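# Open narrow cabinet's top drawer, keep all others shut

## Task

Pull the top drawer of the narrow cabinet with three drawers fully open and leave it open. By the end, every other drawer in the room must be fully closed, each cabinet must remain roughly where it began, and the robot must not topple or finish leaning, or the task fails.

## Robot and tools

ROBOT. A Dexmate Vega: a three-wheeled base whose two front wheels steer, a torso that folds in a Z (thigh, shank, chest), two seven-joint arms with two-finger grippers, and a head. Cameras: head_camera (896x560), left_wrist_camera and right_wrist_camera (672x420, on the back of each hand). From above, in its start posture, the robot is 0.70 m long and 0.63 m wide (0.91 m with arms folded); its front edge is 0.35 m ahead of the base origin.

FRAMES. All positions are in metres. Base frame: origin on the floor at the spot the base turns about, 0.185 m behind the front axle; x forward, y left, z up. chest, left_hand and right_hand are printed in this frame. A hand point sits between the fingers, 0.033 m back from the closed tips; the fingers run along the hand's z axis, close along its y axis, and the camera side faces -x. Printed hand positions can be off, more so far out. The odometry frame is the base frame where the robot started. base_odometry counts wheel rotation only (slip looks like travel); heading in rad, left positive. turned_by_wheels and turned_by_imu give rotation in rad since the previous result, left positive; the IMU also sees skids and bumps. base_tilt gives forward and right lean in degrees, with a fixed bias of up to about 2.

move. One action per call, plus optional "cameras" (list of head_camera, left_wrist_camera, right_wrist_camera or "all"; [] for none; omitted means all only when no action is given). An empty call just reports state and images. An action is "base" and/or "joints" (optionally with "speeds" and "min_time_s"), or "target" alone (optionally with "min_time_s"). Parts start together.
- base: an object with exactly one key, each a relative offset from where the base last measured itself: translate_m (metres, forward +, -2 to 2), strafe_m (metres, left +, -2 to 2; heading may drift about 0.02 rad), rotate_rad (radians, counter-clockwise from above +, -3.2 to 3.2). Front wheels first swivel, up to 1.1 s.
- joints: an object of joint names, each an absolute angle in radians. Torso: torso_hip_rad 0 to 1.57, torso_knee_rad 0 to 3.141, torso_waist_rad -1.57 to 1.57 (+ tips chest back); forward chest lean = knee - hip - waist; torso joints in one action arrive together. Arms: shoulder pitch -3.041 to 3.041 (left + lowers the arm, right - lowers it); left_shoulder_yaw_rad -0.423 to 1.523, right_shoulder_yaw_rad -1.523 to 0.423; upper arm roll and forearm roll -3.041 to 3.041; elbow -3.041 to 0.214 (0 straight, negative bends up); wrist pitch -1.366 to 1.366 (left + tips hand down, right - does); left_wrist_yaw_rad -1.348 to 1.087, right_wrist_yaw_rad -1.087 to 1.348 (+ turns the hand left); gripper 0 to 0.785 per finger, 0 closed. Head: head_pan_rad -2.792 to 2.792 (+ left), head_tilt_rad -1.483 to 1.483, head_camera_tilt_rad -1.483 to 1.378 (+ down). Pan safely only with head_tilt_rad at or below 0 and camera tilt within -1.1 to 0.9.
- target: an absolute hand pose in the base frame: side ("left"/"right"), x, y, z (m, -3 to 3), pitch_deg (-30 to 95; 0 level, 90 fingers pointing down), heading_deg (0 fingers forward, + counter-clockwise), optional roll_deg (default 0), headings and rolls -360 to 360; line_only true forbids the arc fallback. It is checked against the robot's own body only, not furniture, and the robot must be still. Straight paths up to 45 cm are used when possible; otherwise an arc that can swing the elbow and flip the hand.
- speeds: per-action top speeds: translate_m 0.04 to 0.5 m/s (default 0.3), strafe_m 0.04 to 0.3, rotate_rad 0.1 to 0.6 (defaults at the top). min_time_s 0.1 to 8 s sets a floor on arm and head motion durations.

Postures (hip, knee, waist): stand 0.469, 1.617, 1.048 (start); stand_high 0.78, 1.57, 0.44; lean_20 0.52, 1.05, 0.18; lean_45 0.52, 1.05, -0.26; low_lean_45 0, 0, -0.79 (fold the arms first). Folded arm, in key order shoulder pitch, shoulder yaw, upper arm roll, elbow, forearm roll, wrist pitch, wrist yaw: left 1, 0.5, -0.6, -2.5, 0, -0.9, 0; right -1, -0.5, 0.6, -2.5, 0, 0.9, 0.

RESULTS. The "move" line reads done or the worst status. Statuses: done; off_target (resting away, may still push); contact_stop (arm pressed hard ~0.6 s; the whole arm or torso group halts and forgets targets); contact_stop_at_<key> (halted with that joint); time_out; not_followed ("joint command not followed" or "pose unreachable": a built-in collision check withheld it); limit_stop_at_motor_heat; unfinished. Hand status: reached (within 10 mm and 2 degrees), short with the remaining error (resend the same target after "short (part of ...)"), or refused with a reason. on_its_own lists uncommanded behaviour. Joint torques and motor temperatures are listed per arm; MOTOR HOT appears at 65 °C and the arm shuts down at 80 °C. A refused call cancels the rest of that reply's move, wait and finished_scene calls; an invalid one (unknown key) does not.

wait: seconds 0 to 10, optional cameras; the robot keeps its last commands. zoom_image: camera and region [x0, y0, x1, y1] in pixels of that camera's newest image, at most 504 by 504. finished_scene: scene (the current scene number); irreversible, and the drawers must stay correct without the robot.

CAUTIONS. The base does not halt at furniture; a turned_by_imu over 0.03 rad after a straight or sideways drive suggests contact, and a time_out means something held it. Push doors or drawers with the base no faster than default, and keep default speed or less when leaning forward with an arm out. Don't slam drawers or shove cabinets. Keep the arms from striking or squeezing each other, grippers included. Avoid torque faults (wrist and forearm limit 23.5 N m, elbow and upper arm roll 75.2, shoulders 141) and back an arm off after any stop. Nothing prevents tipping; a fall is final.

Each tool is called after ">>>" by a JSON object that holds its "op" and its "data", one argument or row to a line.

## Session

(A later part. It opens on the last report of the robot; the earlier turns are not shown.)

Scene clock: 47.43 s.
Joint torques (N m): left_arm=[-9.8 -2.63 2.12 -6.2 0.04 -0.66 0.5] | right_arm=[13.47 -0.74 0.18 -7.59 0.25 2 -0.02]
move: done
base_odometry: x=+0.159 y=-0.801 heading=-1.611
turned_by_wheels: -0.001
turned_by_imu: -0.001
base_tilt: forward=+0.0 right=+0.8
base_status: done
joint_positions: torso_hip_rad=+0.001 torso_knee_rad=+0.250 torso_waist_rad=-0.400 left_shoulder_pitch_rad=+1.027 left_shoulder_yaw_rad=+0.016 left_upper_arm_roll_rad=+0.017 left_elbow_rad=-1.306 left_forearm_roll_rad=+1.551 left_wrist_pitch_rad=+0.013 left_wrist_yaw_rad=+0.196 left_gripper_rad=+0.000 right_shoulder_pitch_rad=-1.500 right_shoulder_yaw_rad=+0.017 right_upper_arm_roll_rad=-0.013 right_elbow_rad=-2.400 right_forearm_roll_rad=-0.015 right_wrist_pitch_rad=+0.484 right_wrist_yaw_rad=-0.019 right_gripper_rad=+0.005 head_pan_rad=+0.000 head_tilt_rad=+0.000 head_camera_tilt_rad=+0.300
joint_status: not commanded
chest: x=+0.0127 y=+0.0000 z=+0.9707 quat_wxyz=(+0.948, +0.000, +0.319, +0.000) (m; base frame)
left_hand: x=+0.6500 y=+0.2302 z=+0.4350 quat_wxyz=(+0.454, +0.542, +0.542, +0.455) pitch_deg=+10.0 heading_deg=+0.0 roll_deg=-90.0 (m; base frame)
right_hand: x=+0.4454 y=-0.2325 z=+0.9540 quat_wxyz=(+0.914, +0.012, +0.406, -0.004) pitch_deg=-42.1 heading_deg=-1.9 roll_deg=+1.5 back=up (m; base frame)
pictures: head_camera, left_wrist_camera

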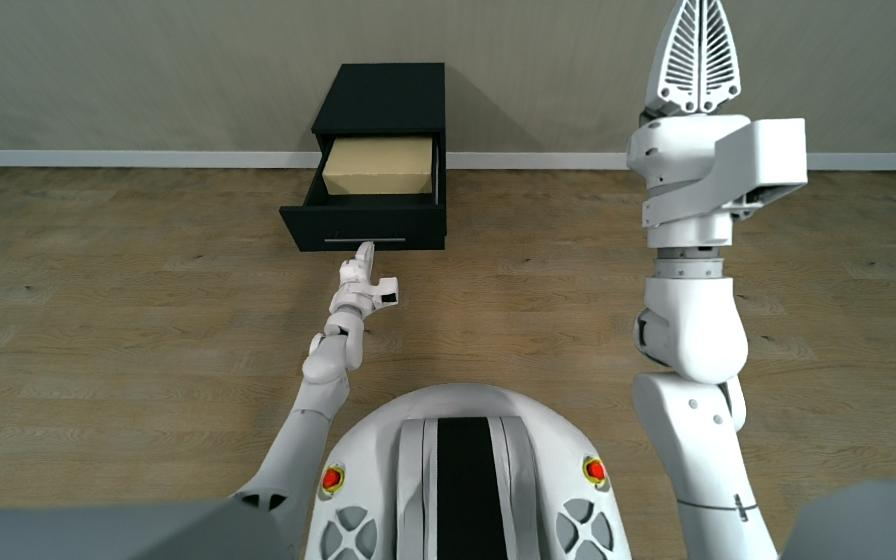

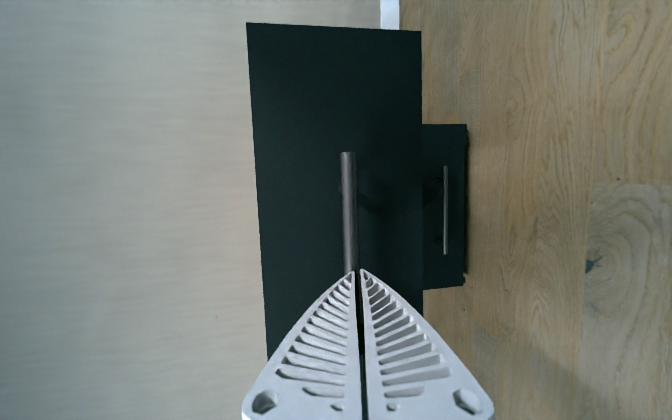

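>>> {"op": "move", "data": {
  "base": {"translate_m": -0.152},
  "speeds": {"translate_m": 0.15},
  "cameras": ["head_camera", "left_wrist_camera"]
}}

>>> {"op": "zoom_image", "data": {
  "camera": "head_camera",
  "region": [270, 30, 470, 230]
}}

>>> {"op": "zoom_image", "data": {
  "camera": "left_wrist_camera",
  "region": [240, 80, 480, 320]
}}

Scene clock: 50.07 s.
Joint torques (N m): left_arm=[-11.66 -2.16 1.35 -6.62 0.1 -0.6 0.96] | right_arm=[12.82 -1.26 0.3 -7.51 0.05 1.58 -0.21]
move: done
base_odometry: x=+0.165 y=-0.650 heading=-1.612
turned_by_wheels: -0.001
turned_by_imu: +0.000
base_tilt: forward=+0.1 right=+0.7
base_status: done
joint_positions: torso_hip_rad=+0.001 torso_knee_rad=+0.250 torso_waist_rad=-0.400 left_shoulder_pitch_rad=+1.027 left_shoulder_yaw_rad=+0.016 left_upper_arm_roll_rad=+0.017 left_elbow_rad=-1.306 left_forearm_roll_rad=+1.551 left_wrist_pitch_rad=+0.013 left_wrist_yaw_rad=+0.196 left_gripper_rad=+0.000 right_shoulder_pitch_rad=-1.500 right_shoulder_yaw_rad=+0.017 right_upper_arm_roll_rad=-0.013 right_elbow_rad=-2.400 right_forearm_roll_rad=-0.015 right_wrist_pitch_rad=+0.484 right_wrist_yaw_rad=-0.019 right_gripper_rad=+0.005 head_pan_rad=+0.000 head_tilt_rad=+0.000 head_camera_tilt_rad=+0.300
joint_status: not commanded
chest: x=+0.0127 y=+0.0000 z=+0.9707 quat_wxyz=(+0.948, +0.000, +0.319, +0.000) (m; base frame)
left_hand: x=+0.6500 y=+0.2302 z=+0.4350 quat_wxyz=(+0.454, +0.542, +0.542, +0.455) pitch_deg=+10.0 heading_deg=+0.0 roll_deg=-90.0 (m; base frame)
right_hand: x=+0.4454 y=-0.2325 z=+0.9540 quat_wxyz=(+0.914, +0.012, +0.406, -0.004) pitch_deg=-42.1 heading_deg=-1.9 roll_deg=+1.5 back=up (m; base frame)
pictures: head_camera, left_wrist_camera

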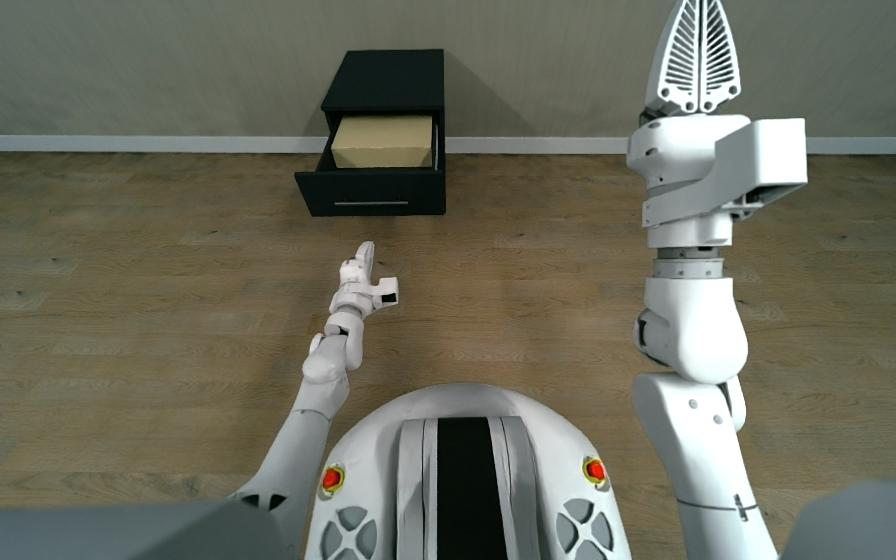

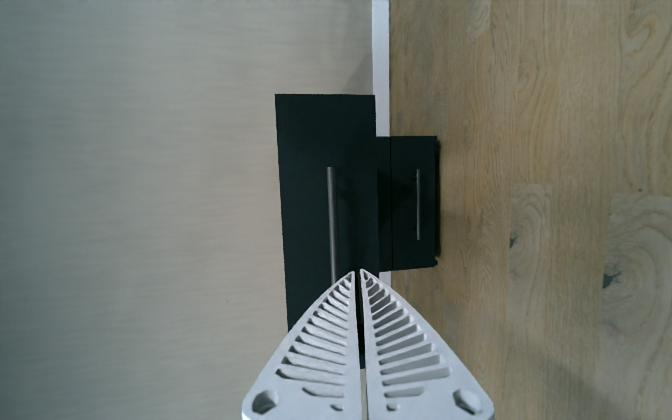

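Scaled by 2.520 from the camera's 896x560 image, which has a finer 960x600 frame.

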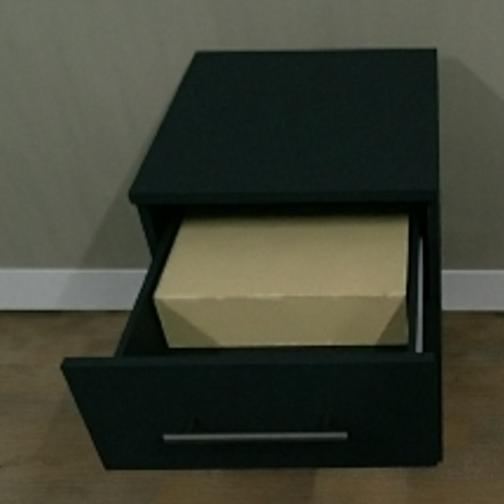

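Scaled by 2.100 from the camera's 672x420 image, which has a finer 960x600 frame.

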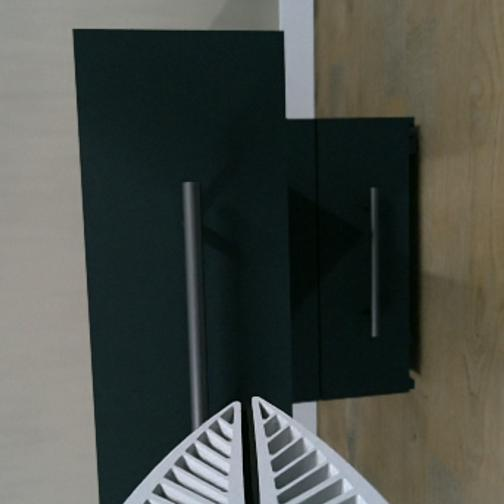

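>>> {"op": "finished_scene", "data": {
  "scene": 3
}}

The scene is finished: the task was done.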